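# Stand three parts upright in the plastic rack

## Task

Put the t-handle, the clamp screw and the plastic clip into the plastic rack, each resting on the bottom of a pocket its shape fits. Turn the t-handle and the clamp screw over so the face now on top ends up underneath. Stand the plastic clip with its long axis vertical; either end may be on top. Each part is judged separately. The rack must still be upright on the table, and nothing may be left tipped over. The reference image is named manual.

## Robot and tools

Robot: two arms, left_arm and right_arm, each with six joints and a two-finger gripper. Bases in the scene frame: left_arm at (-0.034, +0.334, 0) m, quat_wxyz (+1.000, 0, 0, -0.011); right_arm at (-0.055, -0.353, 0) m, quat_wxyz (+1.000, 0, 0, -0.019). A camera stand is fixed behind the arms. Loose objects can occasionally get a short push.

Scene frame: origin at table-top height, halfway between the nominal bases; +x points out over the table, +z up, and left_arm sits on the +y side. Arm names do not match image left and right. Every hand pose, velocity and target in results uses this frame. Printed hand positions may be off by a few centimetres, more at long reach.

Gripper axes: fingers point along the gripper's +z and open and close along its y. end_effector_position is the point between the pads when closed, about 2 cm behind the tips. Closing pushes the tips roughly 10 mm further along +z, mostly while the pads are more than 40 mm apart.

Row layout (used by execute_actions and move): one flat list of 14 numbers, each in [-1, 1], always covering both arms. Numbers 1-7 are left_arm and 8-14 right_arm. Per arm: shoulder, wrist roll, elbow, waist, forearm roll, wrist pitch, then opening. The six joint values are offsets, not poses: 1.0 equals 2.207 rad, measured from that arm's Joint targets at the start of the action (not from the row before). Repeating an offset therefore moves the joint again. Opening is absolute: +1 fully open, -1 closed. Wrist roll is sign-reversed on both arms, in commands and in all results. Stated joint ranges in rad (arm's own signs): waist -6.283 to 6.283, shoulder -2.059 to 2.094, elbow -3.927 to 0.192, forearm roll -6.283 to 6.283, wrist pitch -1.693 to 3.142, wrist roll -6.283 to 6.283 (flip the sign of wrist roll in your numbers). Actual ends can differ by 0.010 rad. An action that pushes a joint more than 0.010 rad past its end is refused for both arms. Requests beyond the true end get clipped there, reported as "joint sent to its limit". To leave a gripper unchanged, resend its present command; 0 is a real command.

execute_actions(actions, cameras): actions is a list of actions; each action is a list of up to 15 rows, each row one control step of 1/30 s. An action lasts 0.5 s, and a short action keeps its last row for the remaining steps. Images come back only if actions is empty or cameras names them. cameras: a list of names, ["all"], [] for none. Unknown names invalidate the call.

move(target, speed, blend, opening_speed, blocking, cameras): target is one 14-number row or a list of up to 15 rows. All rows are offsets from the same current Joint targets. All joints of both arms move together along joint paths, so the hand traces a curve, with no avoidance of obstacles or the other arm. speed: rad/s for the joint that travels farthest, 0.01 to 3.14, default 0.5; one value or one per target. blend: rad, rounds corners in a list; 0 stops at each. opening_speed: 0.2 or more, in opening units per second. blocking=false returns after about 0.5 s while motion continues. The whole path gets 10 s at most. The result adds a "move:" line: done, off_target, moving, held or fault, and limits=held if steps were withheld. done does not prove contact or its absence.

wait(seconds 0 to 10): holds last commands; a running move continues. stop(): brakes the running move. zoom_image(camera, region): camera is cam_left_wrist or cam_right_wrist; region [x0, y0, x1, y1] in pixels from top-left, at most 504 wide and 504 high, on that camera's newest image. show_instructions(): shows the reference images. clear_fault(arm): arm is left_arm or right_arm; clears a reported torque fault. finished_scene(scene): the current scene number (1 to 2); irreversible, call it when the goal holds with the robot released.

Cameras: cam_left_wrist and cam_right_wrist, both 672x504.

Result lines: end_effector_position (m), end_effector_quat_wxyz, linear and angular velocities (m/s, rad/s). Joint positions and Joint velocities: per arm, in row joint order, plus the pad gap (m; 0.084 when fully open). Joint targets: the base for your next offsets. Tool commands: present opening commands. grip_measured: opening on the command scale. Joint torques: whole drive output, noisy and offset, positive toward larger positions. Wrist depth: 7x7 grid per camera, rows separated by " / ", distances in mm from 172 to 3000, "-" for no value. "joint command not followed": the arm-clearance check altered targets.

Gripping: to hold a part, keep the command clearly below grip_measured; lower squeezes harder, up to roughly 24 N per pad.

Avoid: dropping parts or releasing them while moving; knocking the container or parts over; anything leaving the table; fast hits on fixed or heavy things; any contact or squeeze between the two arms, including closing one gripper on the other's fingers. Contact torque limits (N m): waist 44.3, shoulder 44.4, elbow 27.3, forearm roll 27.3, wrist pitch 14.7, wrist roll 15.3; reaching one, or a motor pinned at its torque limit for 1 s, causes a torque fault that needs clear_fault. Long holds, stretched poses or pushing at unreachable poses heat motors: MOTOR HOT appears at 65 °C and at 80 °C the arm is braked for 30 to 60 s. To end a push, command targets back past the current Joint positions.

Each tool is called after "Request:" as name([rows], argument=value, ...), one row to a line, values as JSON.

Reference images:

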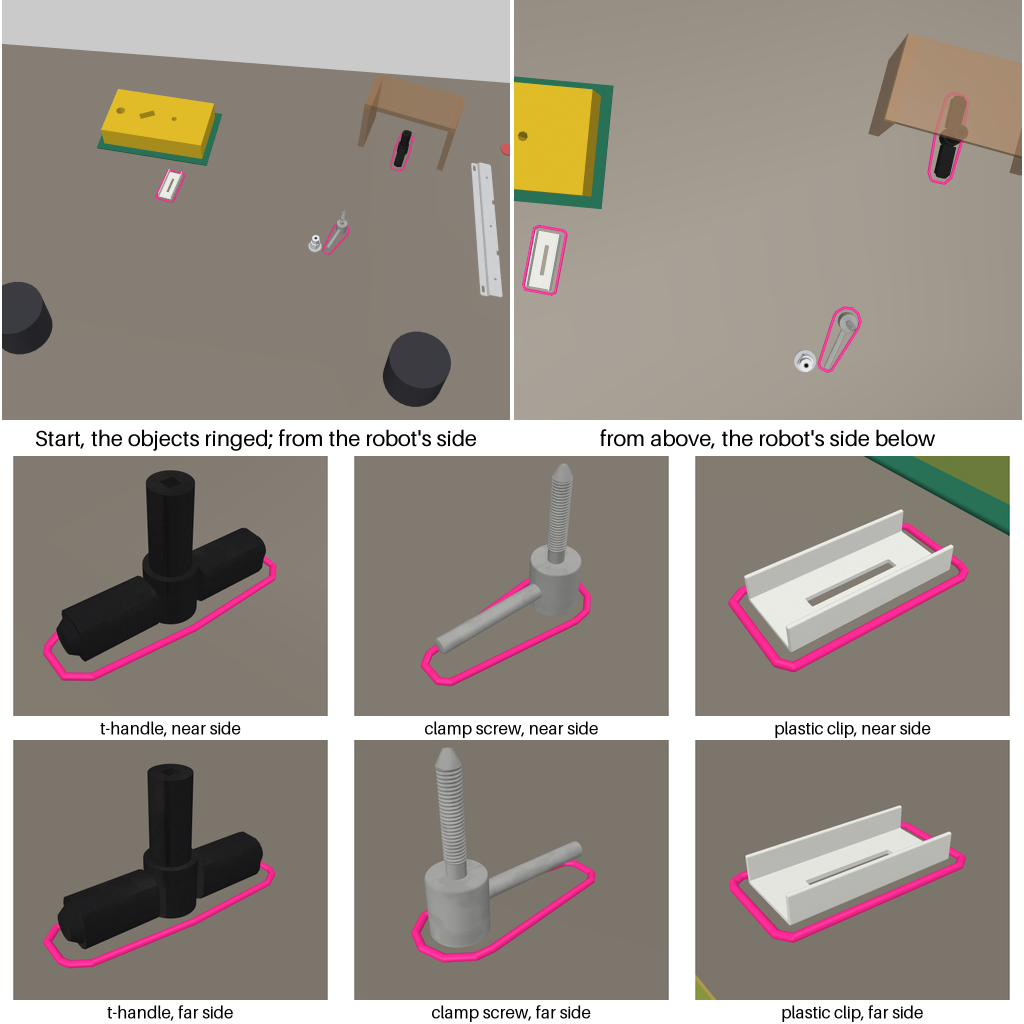

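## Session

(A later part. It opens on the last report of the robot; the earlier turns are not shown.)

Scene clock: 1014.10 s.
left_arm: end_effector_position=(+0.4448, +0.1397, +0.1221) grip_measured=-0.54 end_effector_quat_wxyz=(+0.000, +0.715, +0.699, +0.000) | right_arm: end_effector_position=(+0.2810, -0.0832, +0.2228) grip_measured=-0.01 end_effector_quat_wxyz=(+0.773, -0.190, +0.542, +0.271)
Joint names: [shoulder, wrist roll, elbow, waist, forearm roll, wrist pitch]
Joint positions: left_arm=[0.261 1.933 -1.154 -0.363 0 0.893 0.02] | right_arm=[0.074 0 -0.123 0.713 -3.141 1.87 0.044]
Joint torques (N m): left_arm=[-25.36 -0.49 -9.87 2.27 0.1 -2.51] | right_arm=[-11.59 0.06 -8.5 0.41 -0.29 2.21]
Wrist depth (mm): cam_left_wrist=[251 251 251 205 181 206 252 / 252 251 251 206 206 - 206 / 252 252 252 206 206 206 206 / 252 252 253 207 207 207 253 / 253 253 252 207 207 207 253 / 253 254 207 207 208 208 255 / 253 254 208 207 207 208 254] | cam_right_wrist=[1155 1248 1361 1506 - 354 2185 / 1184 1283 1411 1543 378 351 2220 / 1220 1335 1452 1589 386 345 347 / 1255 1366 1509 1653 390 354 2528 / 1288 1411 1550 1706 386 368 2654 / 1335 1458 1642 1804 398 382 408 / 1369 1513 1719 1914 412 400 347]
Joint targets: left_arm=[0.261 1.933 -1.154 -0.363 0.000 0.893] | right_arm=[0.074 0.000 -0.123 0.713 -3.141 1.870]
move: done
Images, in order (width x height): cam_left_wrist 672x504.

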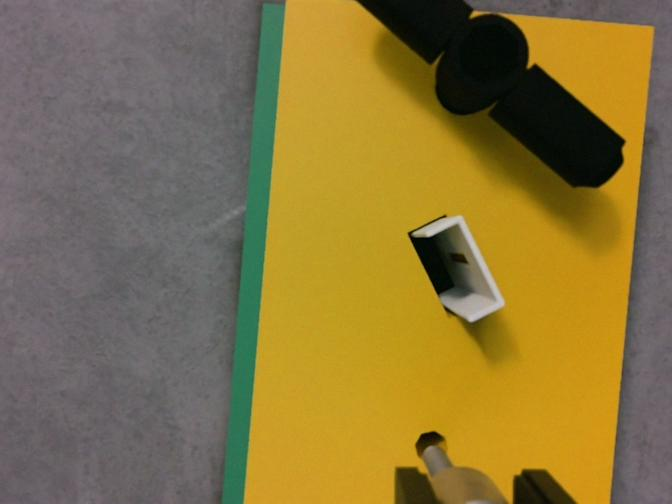

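Request:
move(target=[0.0121,0,0.0074,0,0,-0.0195,-0.9,0,0,0,0,0,0,0], speed=0.04, cameras=["cam_left_wrist"])

Request:
zoom_image(camera="cam_left_wrist", region=[380, 404, 530, 504])

Scene clock: 1020.97 s.
left_arm: end_effector_position=(+0.4447, +0.1397, +0.1052) grip_measured=-0.54 end_effector_quat_wxyz=(+0.000, +0.715, +0.699, +0.000) | right_arm: end_effector_position=(+0.2810, -0.0832, +0.2228) grip_measured=-0.01 end_effector_quat_wxyz=(+0.773, -0.190, +0.542, +0.271)
Joint names: [shoulder, wrist roll, elbow, waist, forearm roll, wrist pitch]
Joint positions: left_arm=[0.288 1.933 -1.137 -0.363 0 0.85 0.02] | right_arm=[0.074 0 -0.123 0.713 -3.141 1.87 0.044]
Joint torques (N m): left_arm=[-26.26 -0.7 -9.5 1.93 0.03 -2.59] | right_arm=[-11.46 -0.08 -8.51 0.41 -0.2 2.45]
Wrist depth (mm): cam_left_wrist=[234 234 234 188 - 189 189 / 235 235 235 189 189 - 189 / 235 235 235 189 189 189 190 / 235 236 190 189 190 190 190 / 236 236 190 190 190 190 190 / 236 237 190 190 190 191 191 / 237 237 191 191 191 191 191] | cam_right_wrist=[1158 1255 1366 1496 - 357 2138 / 1190 1288 1417 1533 374 338 332 / 1220 1327 1468 1593 387 345 2431 / 1253 1375 1506 1653 380 356 2538 / 1285 1414 1553 1715 381 365 2685 / 1327 1455 1645 1813 398 382 389 / 1366 1516 1711 1930 2138 396 326]
Joint targets: left_arm=[0.288 1.933 -1.137 -0.363 0.000 0.850] | right_arm=[0.074 0.000 -0.123 0.713 -3.141 1.870]
move: done
Images, in order (width x height): cam_left_wrist 672x504.

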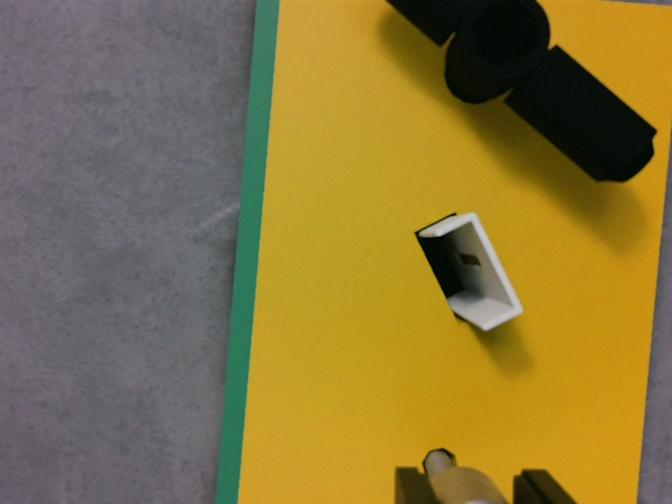

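Scaled by 3.360 from the camera's 672x504 image, which has a finer 960x720 frame.

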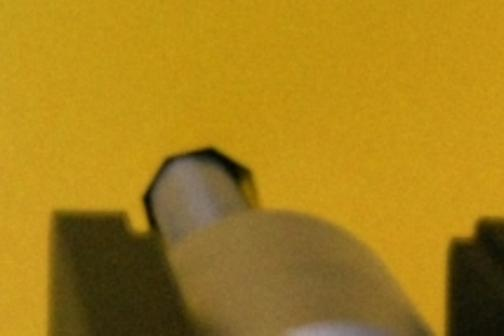

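Request:
move(target=[0.0036,0,0.0022,0,0,-0.0058,-0.9,0,0,0,0,0,0,0], speed=0.03)

Request:
move(target=[0.0022,0,0.0013,0,0,-0.0035,-0.9,0,0,0,0,0,0,0], speed=0.03)

Scene clock: 1024.10 s.
left_arm: end_effector_position=(+0.4446, +0.1398, +0.1003) grip_measured=-0.54 end_effector_quat_wxyz=(+0.000, +0.715, +0.699, +0.000) | right_arm: end_effector_position=(+0.2810, -0.0832, +0.2228) grip_measured=-0.01 end_effector_quat_wxyz=(+0.773, -0.190, +0.542, +0.271)
Joint names: [shoulder, wrist roll, elbow, waist, forearm roll, wrist pitch]
Joint positions: left_arm=[0.296 1.933 -1.132 -0.363 0 0.837 0.02] | right_arm=[0.074 0 -0.123 0.713 -3.141 1.87 0.044]
Joint torques (N m): left_arm=[-26.14 -0.64 -9.54 1.65 0.11 -2.56] | right_arm=[-11.58 0.01 -8.52 0.71 -0.19 2.65]
Wrist depth (mm): cam_left_wrist=[229 229 230 183 184 184 184 / 230 230 230 184 184 184 184 / 230 231 230 184 184 185 185 / 231 230 231 185 185 185 185 / 231 231 185 185 185 185 185 / 231 231 185 185 185 186 186 / 232 232 186 185 186 186 186] | cam_right_wrist=[1143 1250 1366 1483 - 367 2119 / 1190 1288 1414 1533 372 336 324 / 1207 1330 1452 1596 387 346 2431 / 1244 1375 1513 1645 382 356 2538 / 1283 1411 1560 1706 383 365 2696 / 1330 1465 1645 1813 398 382 381 / 1375 1533 1719 1940 2112 397 322]
Joint targets: left_arm=[0.296 1.933 -1.132 -0.363 0.000 0.837] | right_arm=[0.074 0.000 -0.123 0.713 -3.141 1.870]
move: done

Scene clock: 1024.80 s.
left_arm: end_effector_position=(+0.4445, +0.1398, +0.0972) grip_measured=-0.54 end_effector_quat_wxyz=(+0.000, +0.715, +0.699, +0.000) | right_arm: end_effector_position=(+0.2810, -0.0832, +0.2228) grip_measured=-0.01 end_effector_quat_wxyz=(+0.773, -0.190, +0.542, +0.271)
Joint names: [shoulder, wrist roll, elbow, waist, forearm roll, wrist pitch]
Joint positions: left_arm=[0.3 1.933 -1.13 -0.363 0 0.829 0.02] | right_arm=[0.074 0 -0.123 0.713 -3.141 1.87 0.044]
Joint torques (N m): left_arm=[-26.44 -0.61 -9.34 2.06 0.29 -2.85] | right_arm=[-11.5 -0.02 -8.45 0.52 -0.13 2.61]
Wrist depth (mm): cam_left_wrist=[226 227 226 181 181 - 181 / 227 227 227 181 181 181 181 / 227 227 227 181 182 182 182 / 227 228 228 182 182 182 182 / 228 228 182 182 182 182 182 / 229 229 182 182 182 183 183 / 229 229 183 183 183 183 183] | cam_right_wrist=[1153 1248 1364 1496 - 365 2138 / 1190 1290 1417 1553 371 335 327 / 1226 1335 1465 1589 387 344 2414 / 1248 1369 1506 1642 382 355 2510 / 1297 1414 1553 1715 382 365 2685 / 1330 1455 1653 1828 398 381 377 / 1375 1519 1728 1946 2138 395 320]
Joint targets: left_arm=[0.300 1.933 -1.130 -0.363 0.000 0.829] | right_arm=[0.074 0.000 -0.123 0.713 -3.141 1.870]
move: done

Request:
move(target=[0.0023,0,0.0013,0,0,-0.0035,-0.9,0,0,0,0,0,0,0], speed=0.03)

Request:
move(target=[0.0015,0,0.0008,0,0,-0.0023,-0.9,0,0,0,0,0,0,0], speed=0.03)

Scene clock: 1027.60 s.
left_arm: end_effector_position=(+0.4444, +0.1399, +0.0941) grip_measured=-0.54 end_effector_quat_wxyz=(+0.000, +0.715, +0.699, +0.000) | right_arm: end_effector_position=(+0.2810, -0.0832, +0.2228) grip_measured=-0.01 end_effector_quat_wxyz=(+0.773, -0.190, +0.542, +0.271)
Joint names: [shoulder, wrist roll, elbow, waist, forearm roll, wrist pitch]
Joint positions: left_arm=[0.305 1.933 -1.127 -0.363 0 0.821 0.02] | right_arm=[0.074 0 -0.123 0.713 -3.141 1.87 0.044]
Joint torques (N m): left_arm=[-26.2 -0.71 -9.44 1.91 0.16 -2.78] | right_arm=[-11.54 0.11 -8.48 0.48 -0.26 2.77]
Wrist depth (mm): cam_left_wrist=[223 223 223 177 178 - 178 / 224 224 224 178 178 178 - / 224 224 224 178 179 178 179 / 224 225 225 179 178 179 179 / 225 225 179 179 179 179 179 / 225 225 179 179 179 179 179 / 226 226 179 179 180 180 180] | cam_right_wrist=[1145 1248 1361 1509 - 368 321 / 1192 1285 1414 1553 371 336 334 / 1222 1335 1458 1607 377 345 2422 / 1248 1364 1513 1649 375 355 2566 / 1281 1414 1543 1711 383 365 2654 / 1340 1455 1645 1818 398 382 368 / 1366 1526 1719 1946 2138 392 318]
Joint targets: left_arm=[0.306 1.933 -1.127 -0.363 0.000 0.821] | right_arm=[0.074 0.000 -0.123 0.713 -3.141 1.870]
move: done

Scene clock: 1028.30 s.
left_arm: end_effector_position=(+0.4443, +0.1399, +0.0921) grip_measured=-0.54 end_effector_quat_wxyz=(+0.000, +0.715, +0.699, +0.000) | right_arm: end_effector_position=(+0.2810, -0.0832, +0.2228) grip_measured=-0.01 end_effector_quat_wxyz=(+0.773, -0.190, +0.542, +0.271)
Joint names: [shoulder, wrist roll, elbow, waist, forearm roll, wrist pitch]
Joint positions: left_arm=[0.309 1.933 -1.125 -0.363 0 0.816 0.02] | right_arm=[0.074 0 -0.123 0.713 -3.141 1.87 0.044]
Joint torques (N m): left_arm=[-26.23 -0.59 -9.48 1.87 0.42 -2.8] | right_arm=[-11.4 0.04 -8.54 0.55 -0.32 2.83]
Wrist depth (mm): cam_left_wrist=[221 221 221 176 176 - 176 / 222 221 221 176 176 176 - / 222 223 222 176 176 176 177 / 222 222 223 177 177 177 177 / 223 223 177 177 177 177 177 / 224 223 177 177 177 177 178 / 224 224 177 177 177 178 178] | cam_right_wrist=[1147 1250 1350 1493 - 362 326 / 1184 1285 1408 1539 371 337 333 / 1224 1332 1452 1596 378 345 2448 / 1250 1369 1496 1645 375 356 2566 / 1285 1411 1553 1706 383 365 2685 / 1330 1462 1649 1828 399 382 365 / 1372 1526 1715 1940 2125 392 316]
Joint targets: left_arm=[0.309 1.933 -1.125 -0.363 0.000 0.816] | right_arm=[0.074 0.000 -0.123 0.713 -3.141 1.870]
move: done

Request:
move(target=[0.0018,0,0.0004,0,0,-0.0022,-0.9,0,0,0,0,0,0,0], speed=0.03)

Request:
move(target=[0.0018,0,0.0004,0,0,-0.0022,-0.9,0,0,0,0,0,0,0], speed=0.03)

Scene clock: 1033.60 s.
left_arm: end_effector_position=(+0.4445, +0.1399, +0.0901) grip_measured=-0.54 end_effector_quat_wxyz=(+0.000, +0.715, +0.699, +0.000) | right_arm: end_effector_position=(+0.2810, -0.0832, +0.2228) grip_measured=-0.01 end_effector_quat_wxyz=(+0.773, -0.190, +0.542, +0.271)
Joint names: [shoulder, wrist roll, elbow, waist, forearm roll, wrist pitch]
Joint positions: left_arm=[0.313 1.933 -1.124 -0.363 0 0.811 0.02] | right_arm=[0.074 0 -0.123 0.713 -3.141 1.87 0.044]
Joint torques (N m): left_arm=[-26.61 -0.64 -9.42 1.53 0.5 -2.57] | right_arm=[-11.89 -0.06 -8.55 0.04 -0.24 3.02]
Wrist depth (mm): cam_left_wrist=[219 219 220 174 174 - 174 / 220 219 220 174 174 174 - / 220 220 220 174 174 174 175 / 220 221 175 174 175 175 175 / 221 221 175 175 175 175 175 / 221 222 175 175 175 175 175 / 222 222 176 175 175 176 176] | cam_right_wrist=[1141 1248 1364 1483 - 354 342 / 1182 1285 1414 1536 371 335 332 / 1224 1327 1468 1589 378 345 2422 / 1253 1364 1513 1649 375 355 2556 / 1283 1402 1553 1719 383 365 2624 / 1337 1465 1645 1804 398 381 362 / 1372 1519 1719 1940 2138 392 315]
Joint targets: left_arm=[0.313 1.933 -1.124 -0.363 0.000 0.811] | right_arm=[0.074 0.000 -0.123 0.713 -3.141 1.870]
move: done

Scene clock: 1034.30 s.
left_arm: end_effector_position=(+0.4446, +0.1398, +0.0881) grip_measured=-0.54 end_effector_quat_wxyz=(+0.000, +0.715, +0.699, +0.000) | right_arm: end_effector_position=(+0.2810, -0.0832, +0.2228) grip_measured=-0.01 end_effector_quat_wxyz=(+0.773, -0.190, +0.542, +0.271)
Joint names: [shoulder, wrist roll, elbow, waist, forearm roll, wrist pitch]
Joint positions: left_arm=[0.317 1.933 -1.123 -0.363 0 0.807 0.02] | right_arm=[0.074 0 -0.123 0.713 -3.141 1.87 0.044]
Joint torques (N m): left_arm=[-26.67 -0.62 -9.33 1.76 0.33 -2.52] | right_arm=[-11.46 -0.05 -8.66 0.47 -0.12 3.03]
Wrist depth (mm): cam_left_wrist=[217 217 218 - - - - / 218 218 218 172 172 172 - / 218 218 218 172 172 172 173 / 219 218 172 172 173 173 173 / 219 219 173 173 173 173 173 / 219 219 173 173 173 174 173 / 219 220 173 173 173 174 174] | cam_right_wrist=[1147 1257 1356 1493 369 355 317 / 1188 1288 1428 1550 371 335 331 / 1215 1330 1455 1604 378 344 2405 / 1246 1369 1509 1653 375 355 2538 / 1283 1420 1553 1723 382 365 2547 / 1340 1458 1649 1833 398 381 358 / 1366 1513 1706 1940 2192 392 314]
Joint targets: left_arm=[0.317 1.933 -1.123 -0.363 0.000 0.807] | right_arm=[0.074 0.000 -0.123 0.713 -3.141 1.870]
move: done

Request:
move(target=[0.0018,0,0.0004,0,0,-0.0022,-0.9,0,0,0,0,0,0,0], speed=0.03)

Request:
move(target=[0.0018,0,0.0004,0,0,-0.0022,-0.9,0,0,0,0,0,0,0], speed=0.03)

Scene clock: 1037.50 s.
left_arm: end_effector_position=(+0.4447, +0.1398, +0.0861) grip_measured=-0.54 end_effector_quat_wxyz=(+0.000, +0.715, +0.699, +0.000) | right_arm: end_effector_position=(+0.2810, -0.0832, +0.2228) grip_measured=-0.01 end_effector_quat_wxyz=(+0.773, -0.190, +0.542, +0.271)
Joint names: [shoulder, wrist roll, elbow, waist, forearm roll, wrist pitch]
Joint positions: left_arm=[0.321 1.933 -1.122 -0.363 0 0.802 0.02] | right_arm=[0.074 0 -0.123 0.713 -3.141 1.87 0.044]
Joint torques (N m): left_arm=[-26.28 -0.52 -9.48 1.93 0.27 -2.66] | right_arm=[-11.67 0.02 -8.62 0.4 -0.16 2.92]
Wrist depth (mm): cam_left_wrist=[216 215 215 - - - - / 216 216 216 - - - - / 216 216 - - - - - / 217 217 - - - - - / 217 217 - - - - - / 217 218 - - - - - / 218 218 - - - - -] | cam_right_wrist=[1151 1248 1356 1480 375 354 317 / 1190 1283 1414 1533 372 337 331 / 1213 1327 1465 1585 378 345 2422 / 1250 1366 1503 1653 375 354 2538 / 1281 1414 1557 1711 383 364 2556 / 1330 1455 1645 1818 397 382 354 / 1369 1519 1728 1951 2185 392 312]
Joint targets: left_arm=[0.321 1.933 -1.122 -0.363 0.000 0.802] | right_arm=[0.074 0.000 -0.123 0.713 -3.141 1.870]
move: done

Scene clock: 1038.20 s.
left_arm: end_effector_position=(+0.4448, +0.1397, +0.0841) grip_measured=-0.54 end_effector_quat_wxyz=(+0.000, +0.715, +0.699, +0.000) | right_arm: end_effector_position=(+0.2810, -0.0832, +0.2228) grip_measured=-0.01 end_effector_quat_wxyz=(+0.773, -0.190, +0.542, +0.271)
Joint names: [shoulder, wrist roll, elbow, waist, forearm roll, wrist pitch]
Joint positions: left_arm=[0.325 1.933 -1.121 -0.363 0 0.797 0.02] | right_arm=[0.074 0 -0.123 0.713 -3.141 1.87 0.044]
Joint torques (N m): left_arm=[-26.51 -0.48 -9.47 1.5 0.38 -2.66] | right_arm=[-11.56 0.06 -8.48 0.58 -0.14 2.93]
Wrist depth (mm): cam_left_wrist=[213 213 213 - - - - / 214 214 214 - - - - / 214 214 - - - - - / 215 215 - - - - - / 215 215 - - - - - / 215 215 - - - - - / 216 215 - - - - -] | cam_right_wrist=[1147 1248 1369 1483 374 353 323 / 1188 1295 1408 1539 371 336 331 / 1217 1335 1465 1593 378 344 2422 / 1253 1372 1506 1661 376 354 2556 / 1285 1420 1546 1706 382 365 2510 / 1330 1458 1653 1833 397 381 351 / 1377 1516 1723 1919 2178 393 311]
Joint targets: left_arm=[0.325 1.933 -1.121 -0.363 0.000 0.797] | right_arm=[0.074 0.000 -0.123 0.713 -3.141 1.870]
move: done

Request:
move(target=[0.0018,0,0.0004,0,0,-0.0022,-0.9,0,0,0,0,0,0,0], speed=0.03)

Request:
move(target=[0.0014,0,0.0003,0,0,-0.0017,-0.9,0,0,0,0,0,0,0], speed=0.03)

Scene clock: 1041.63 s.
left_arm: end_effector_position=(+0.4449, +0.1397, +0.0820) grip_measured=-0.54 end_effector_quat_wxyz=(+0.000, +0.715, +0.699, +0.000) | right_arm: end_effector_position=(+0.2810, -0.0832, +0.2228) grip_measured=-0.01 end_effector_quat_wxyz=(+0.773, -0.190, +0.542, +0.271)
Joint names: [shoulder, wrist roll, elbow, waist, forearm roll, wrist pitch]
Joint positions: left_arm=[0.329 1.933 -1.121 -0.363 0 0.792 0.02] | right_arm=[0.074 0 -0.123 0.713 -3.141 1.87 0.044]
Joint torques (N m): left_arm=[-26.45 -0.46 -9.47 1.67 0.32 -2.65] | right_arm=[-11.43 -0.02 -8.72 0.38 -0.08 2.98]
Wrist depth (mm): cam_left_wrist=[211 211 212 - - - - / 212 212 - - - - - / 212 212 - - - - - / 212 213 - - - - - / 213 213 - - - - - / 213 213 - - - - - / 214 214 - - - - -] | cam_right_wrist=[1151 1250 1356 1477 367 344 323 / 1188 1285 1414 1546 374 336 331 / 1220 1337 1455 1585 379 344 2405 / 1260 1361 1506 1645 371 355 2547 / 1283 1411 1553 1711 381 367 2547 / 1332 1465 1645 1833 397 381 346 / 1369 1519 1711 1930 2112 393 310]
Joint targets: left_arm=[0.329 1.933 -1.121 -0.363 0.000 0.792] | right_arm=[0.074 0.000 -0.123 0.713 -3.141 1.870]
move: done

Scene clock: 1042.33 s.
left_arm: end_effector_position=(+0.4450, +0.1396, +0.0805) grip_measured=-0.54 end_effector_quat_wxyz=(+0.000, +0.715, +0.699, +0.000) | right_arm: end_effector_position=(+0.2810, -0.0832, +0.2228) grip_measured=-0.01 end_effector_quat_wxyz=(+0.773, -0.190, +0.542, +0.271)
Joint names: [shoulder, wrist roll, elbow, waist, forearm roll, wrist pitch]
Joint positions: left_arm=[0.332 1.933 -1.12 -0.363 0 0.788 0.02] | right_arm=[0.074 0 -0.123 0.713 -3.141 1.87 0.044]
Joint torques (N m): left_arm=[-26.84 -0.58 -9.28 1.59 0.24 -2.69] | right_arm=[-11.42 -0.04 -8.59 0.38 -0.28 3.03]
Wrist depth (mm): cam_left_wrist=[209 210 210 - - - - / 210 210 - - - - - / 210 211 - - - - - / 211 211 - - - - - / 211 211 - - - - - / 212 212 - - - - - / 212 212 - - - - -] | cam_right_wrist=[1145 1255 1358 1477 368 339 318 / 1184 1285 1425 1536 374 337 331 / 1215 1325 1458 1585 378 346 2439 / 1246 1377 1506 1657 371 355 2566 / 1278 1414 1550 1706 382 365 2547 / 1335 1462 1649 1823 398 382 343 / 1377 1516 1728 1914 2112 395 309]
Joint targets: left_arm=[0.332 1.933 -1.120 -0.363 0.000 0.788] | right_arm=[0.074 0.000 -0.123 0.713 -3.141 1.870]
move: done

Request:
move(target=[0.0014,0,0.0003,0,0,-0.0017,-0.9,0,0,0,0,0,0,0], speed=0.03)

Request:
move(target=[0.0012,0,0.0003,0,0,-0.0015,-0.9,0,0,0,0,0,0,0], speed=0.03, cameras=["all"])

Scene clock: 1046.00 s.
left_arm: end_effector_position=(+0.4451, +0.1396, +0.0789) grip_measured=-0.54 end_effector_quat_wxyz=(+0.000, +0.715, +0.699, +0.000) | right_arm: end_effector_position=(+0.2810, -0.0832, +0.2228) grip_measured=-0.01 end_effector_quat_wxyz=(+0.773, -0.190, +0.542, +0.271)
Joint names: [shoulder, wrist roll, elbow, waist, forearm roll, wrist pitch]
Joint positions: left_arm=[0.335 1.933 -1.119 -0.363 0 0.784 0.02] | right_arm=[0.074 0 -0.123 0.713 -3.141 1.87 0.044]
Joint torques (N m): left_arm=[-25.53 -0.45 -8.85 1.97 0.4 -2.61] | right_arm=[-11.41 -0.01 -8.66 0.48 -0.21 2.91]
Wrist depth (mm): cam_left_wrist=[208 209 - - - - - / 209 209 - - - - - / 209 209 - - - - - / 209 210 - - - - - / 210 210 - - - - - / 210 210 - - - - - / 210 211 - - - - -] | cam_right_wrist=[1151 1244 1361 1471 368 337 309 / 1188 1285 1417 1560 373 337 331 / 1222 1322 1458 1589 379 345 2422 / 1253 1366 1499 1665 372 355 2538 / 1283 1405 1553 1715 381 365 2547 / 1327 1455 1645 1823 398 382 340 / 1372 1519 1719 1957 2138 - 309]
Joint targets: left_arm=[0.335 1.933 -1.119 -0.363 0.000 0.784] | right_arm=[0.074 0.000 -0.123 0.713 -3.141 1.870]
move: done

Scene clock: 1046.70 s.
left_arm: end_effector_position=(+0.4451, +0.1396, +0.0776) grip_measured=-0.54 end_effector_quat_wxyz=(+0.000, +0.715, +0.699, +0.000) | right_arm: end_effector_position=(+0.2810, -0.0832, +0.2228) grip_measured=-0.01 end_effector_quat_wxyz=(+0.773, -0.190, +0.542, +0.271)
Joint names: [shoulder, wrist roll, elbow, waist, forearm roll, wrist pitch]
Joint positions: left_arm=[0.337 1.933 -1.119 -0.363 0 0.781 0.02] | right_arm=[0.074 0 -0.123 0.713 -3.141 1.87 0.044]
Joint torques (N m): left_arm=[-21.21 -0.56 -7.36 1.85 0.09 -2.23] | right_arm=[-11.17 0 -8.6 0.24 -0.14 3.02]
Wrist depth (mm): cam_left_wrist=[207 207 - - - - - / 208 207 - - - - - / 208 208 - - - - - / 208 208 - - - - - / 209 209 - - - - - / 209 209 - - - - - / 209 210 - - - - -] | cam_right_wrist=[1155 1248 1358 1480 366 336 309 / 1190 1283 1405 1536 371 336 331 / 1211 1327 1462 1593 378 344 2397 / 1253 1364 1503 1653 371 354 2538 / 1285 1417 1560 1711 383 365 2556 / 1337 1462 1645 1828 398 382 337 / 1369 1533 1732 1930 2158 - 308]
Joint targets: left_arm=[0.338 1.933 -1.119 -0.363 0.000 0.781] | right_arm=[0.074 0.000 -0.123 0.713 -3.141 1.870]
move: done

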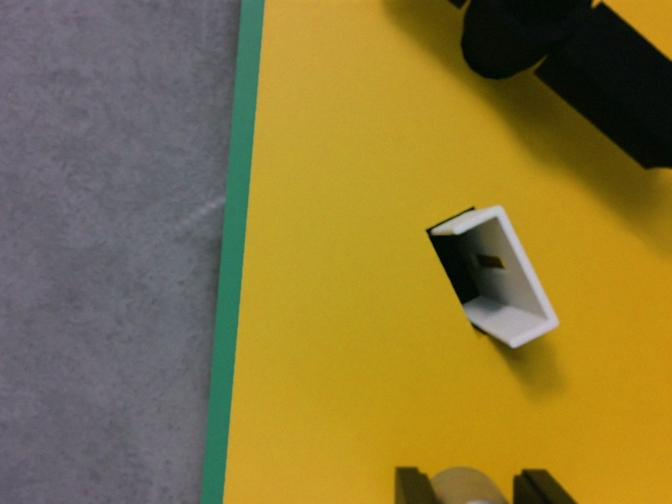

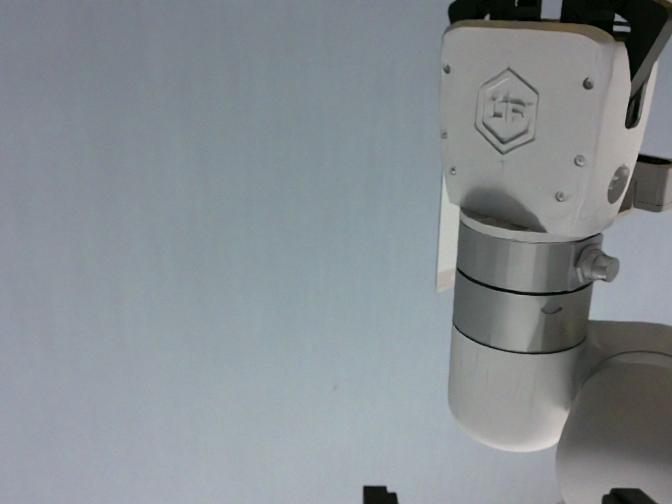

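Request:
move([
  [-0.0011,0,-0.0002,0,0,0.0013,-0.9,0,0,0,0,0,0,0],
  [-0.0011,0,-0.0002,0,0,0.0013,0.1,0,0,0,0,0,0,0],
  [-0.0227,0,-0.0085,0,0,0.0312,0.1,0,0,0,0,0,0,0],
  [-0.0768,0,-0.0661,0,0,0.1429,0.1,0,0,0,0,0,0,0],
], speed=[0.05,0.1,0.15,0.5], blend=[0,0,0.03,0], opening_speed=0.6, cameras=["cam_left_wrist"])

Scene clock: 1071.93 s.
left_arm: end_effector_position=(+0.4447, +0.1398, +0.1995) grip_measured=+0.09 end_effector_quat_wxyz=(+0.000, +0.715, +0.699, +0.000) | right_arm: end_effector_position=(+0.2810, -0.0832, +0.2228) grip_measured=-0.01 end_effector_quat_wxyz=(+0.773, -0.190, +0.542, +0.271)
Joint names: [shoulder, wrist roll, elbow, waist, forearm roll, wrist pitch]
Joint positions: left_arm=[0.168 1.933 -1.264 -0.363 0 1.096 0.048] | right_arm=[0.074 0 -0.123 0.713 -3.141 1.87 0.044]
Joint torques (N m): left_arm=[-30.71 -0.54 -11.1 1.52 0.26 -1.28] | right_arm=[-11.81 -0.14 -8.64 0.48 -0.35 3.03]
Wrist depth (mm): cam_left_wrist=[328 328 327 328 328 328 328 / 327 329 328 283 253 283 330 / 328 328 329 283 283 283 330 / 330 330 329 284 284 284 331 / 330 330 330 284 284 285 331 / 330 330 331 284 284 331 331 / 331 331 331 285 285 285 332] | cam_right_wrist=[1141 1253 1369 1499 1719 1898 2242 / 1184 1285 1414 1550 1763 1968 2333 / 1215 1340 1458 1607 396 2002 2414 / 1253 1372 1506 1649 401 400 2519 / 1281 1405 1550 1719 410 364 2771 / 1335 1465 1645 1828 414 380 2911 / 1372 1513 1736 1919 411 402 2923]
Joint targets: left_arm=[0.168 1.933 -1.264 -0.363 0.000 1.096] | right_arm=[0.074 0.000 -0.123 0.713 -3.141 1.870]
move: done
Images, in order (width x height): cam_left_wrist 672x504.

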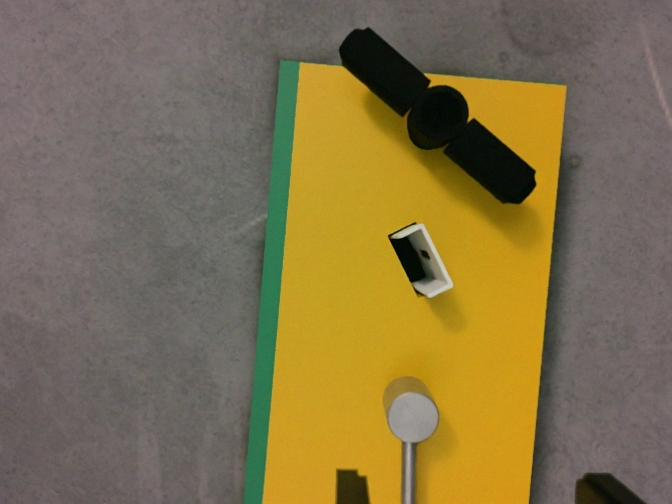

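Request:
finished_scene(scene=1)

The scene is finished: the task was done.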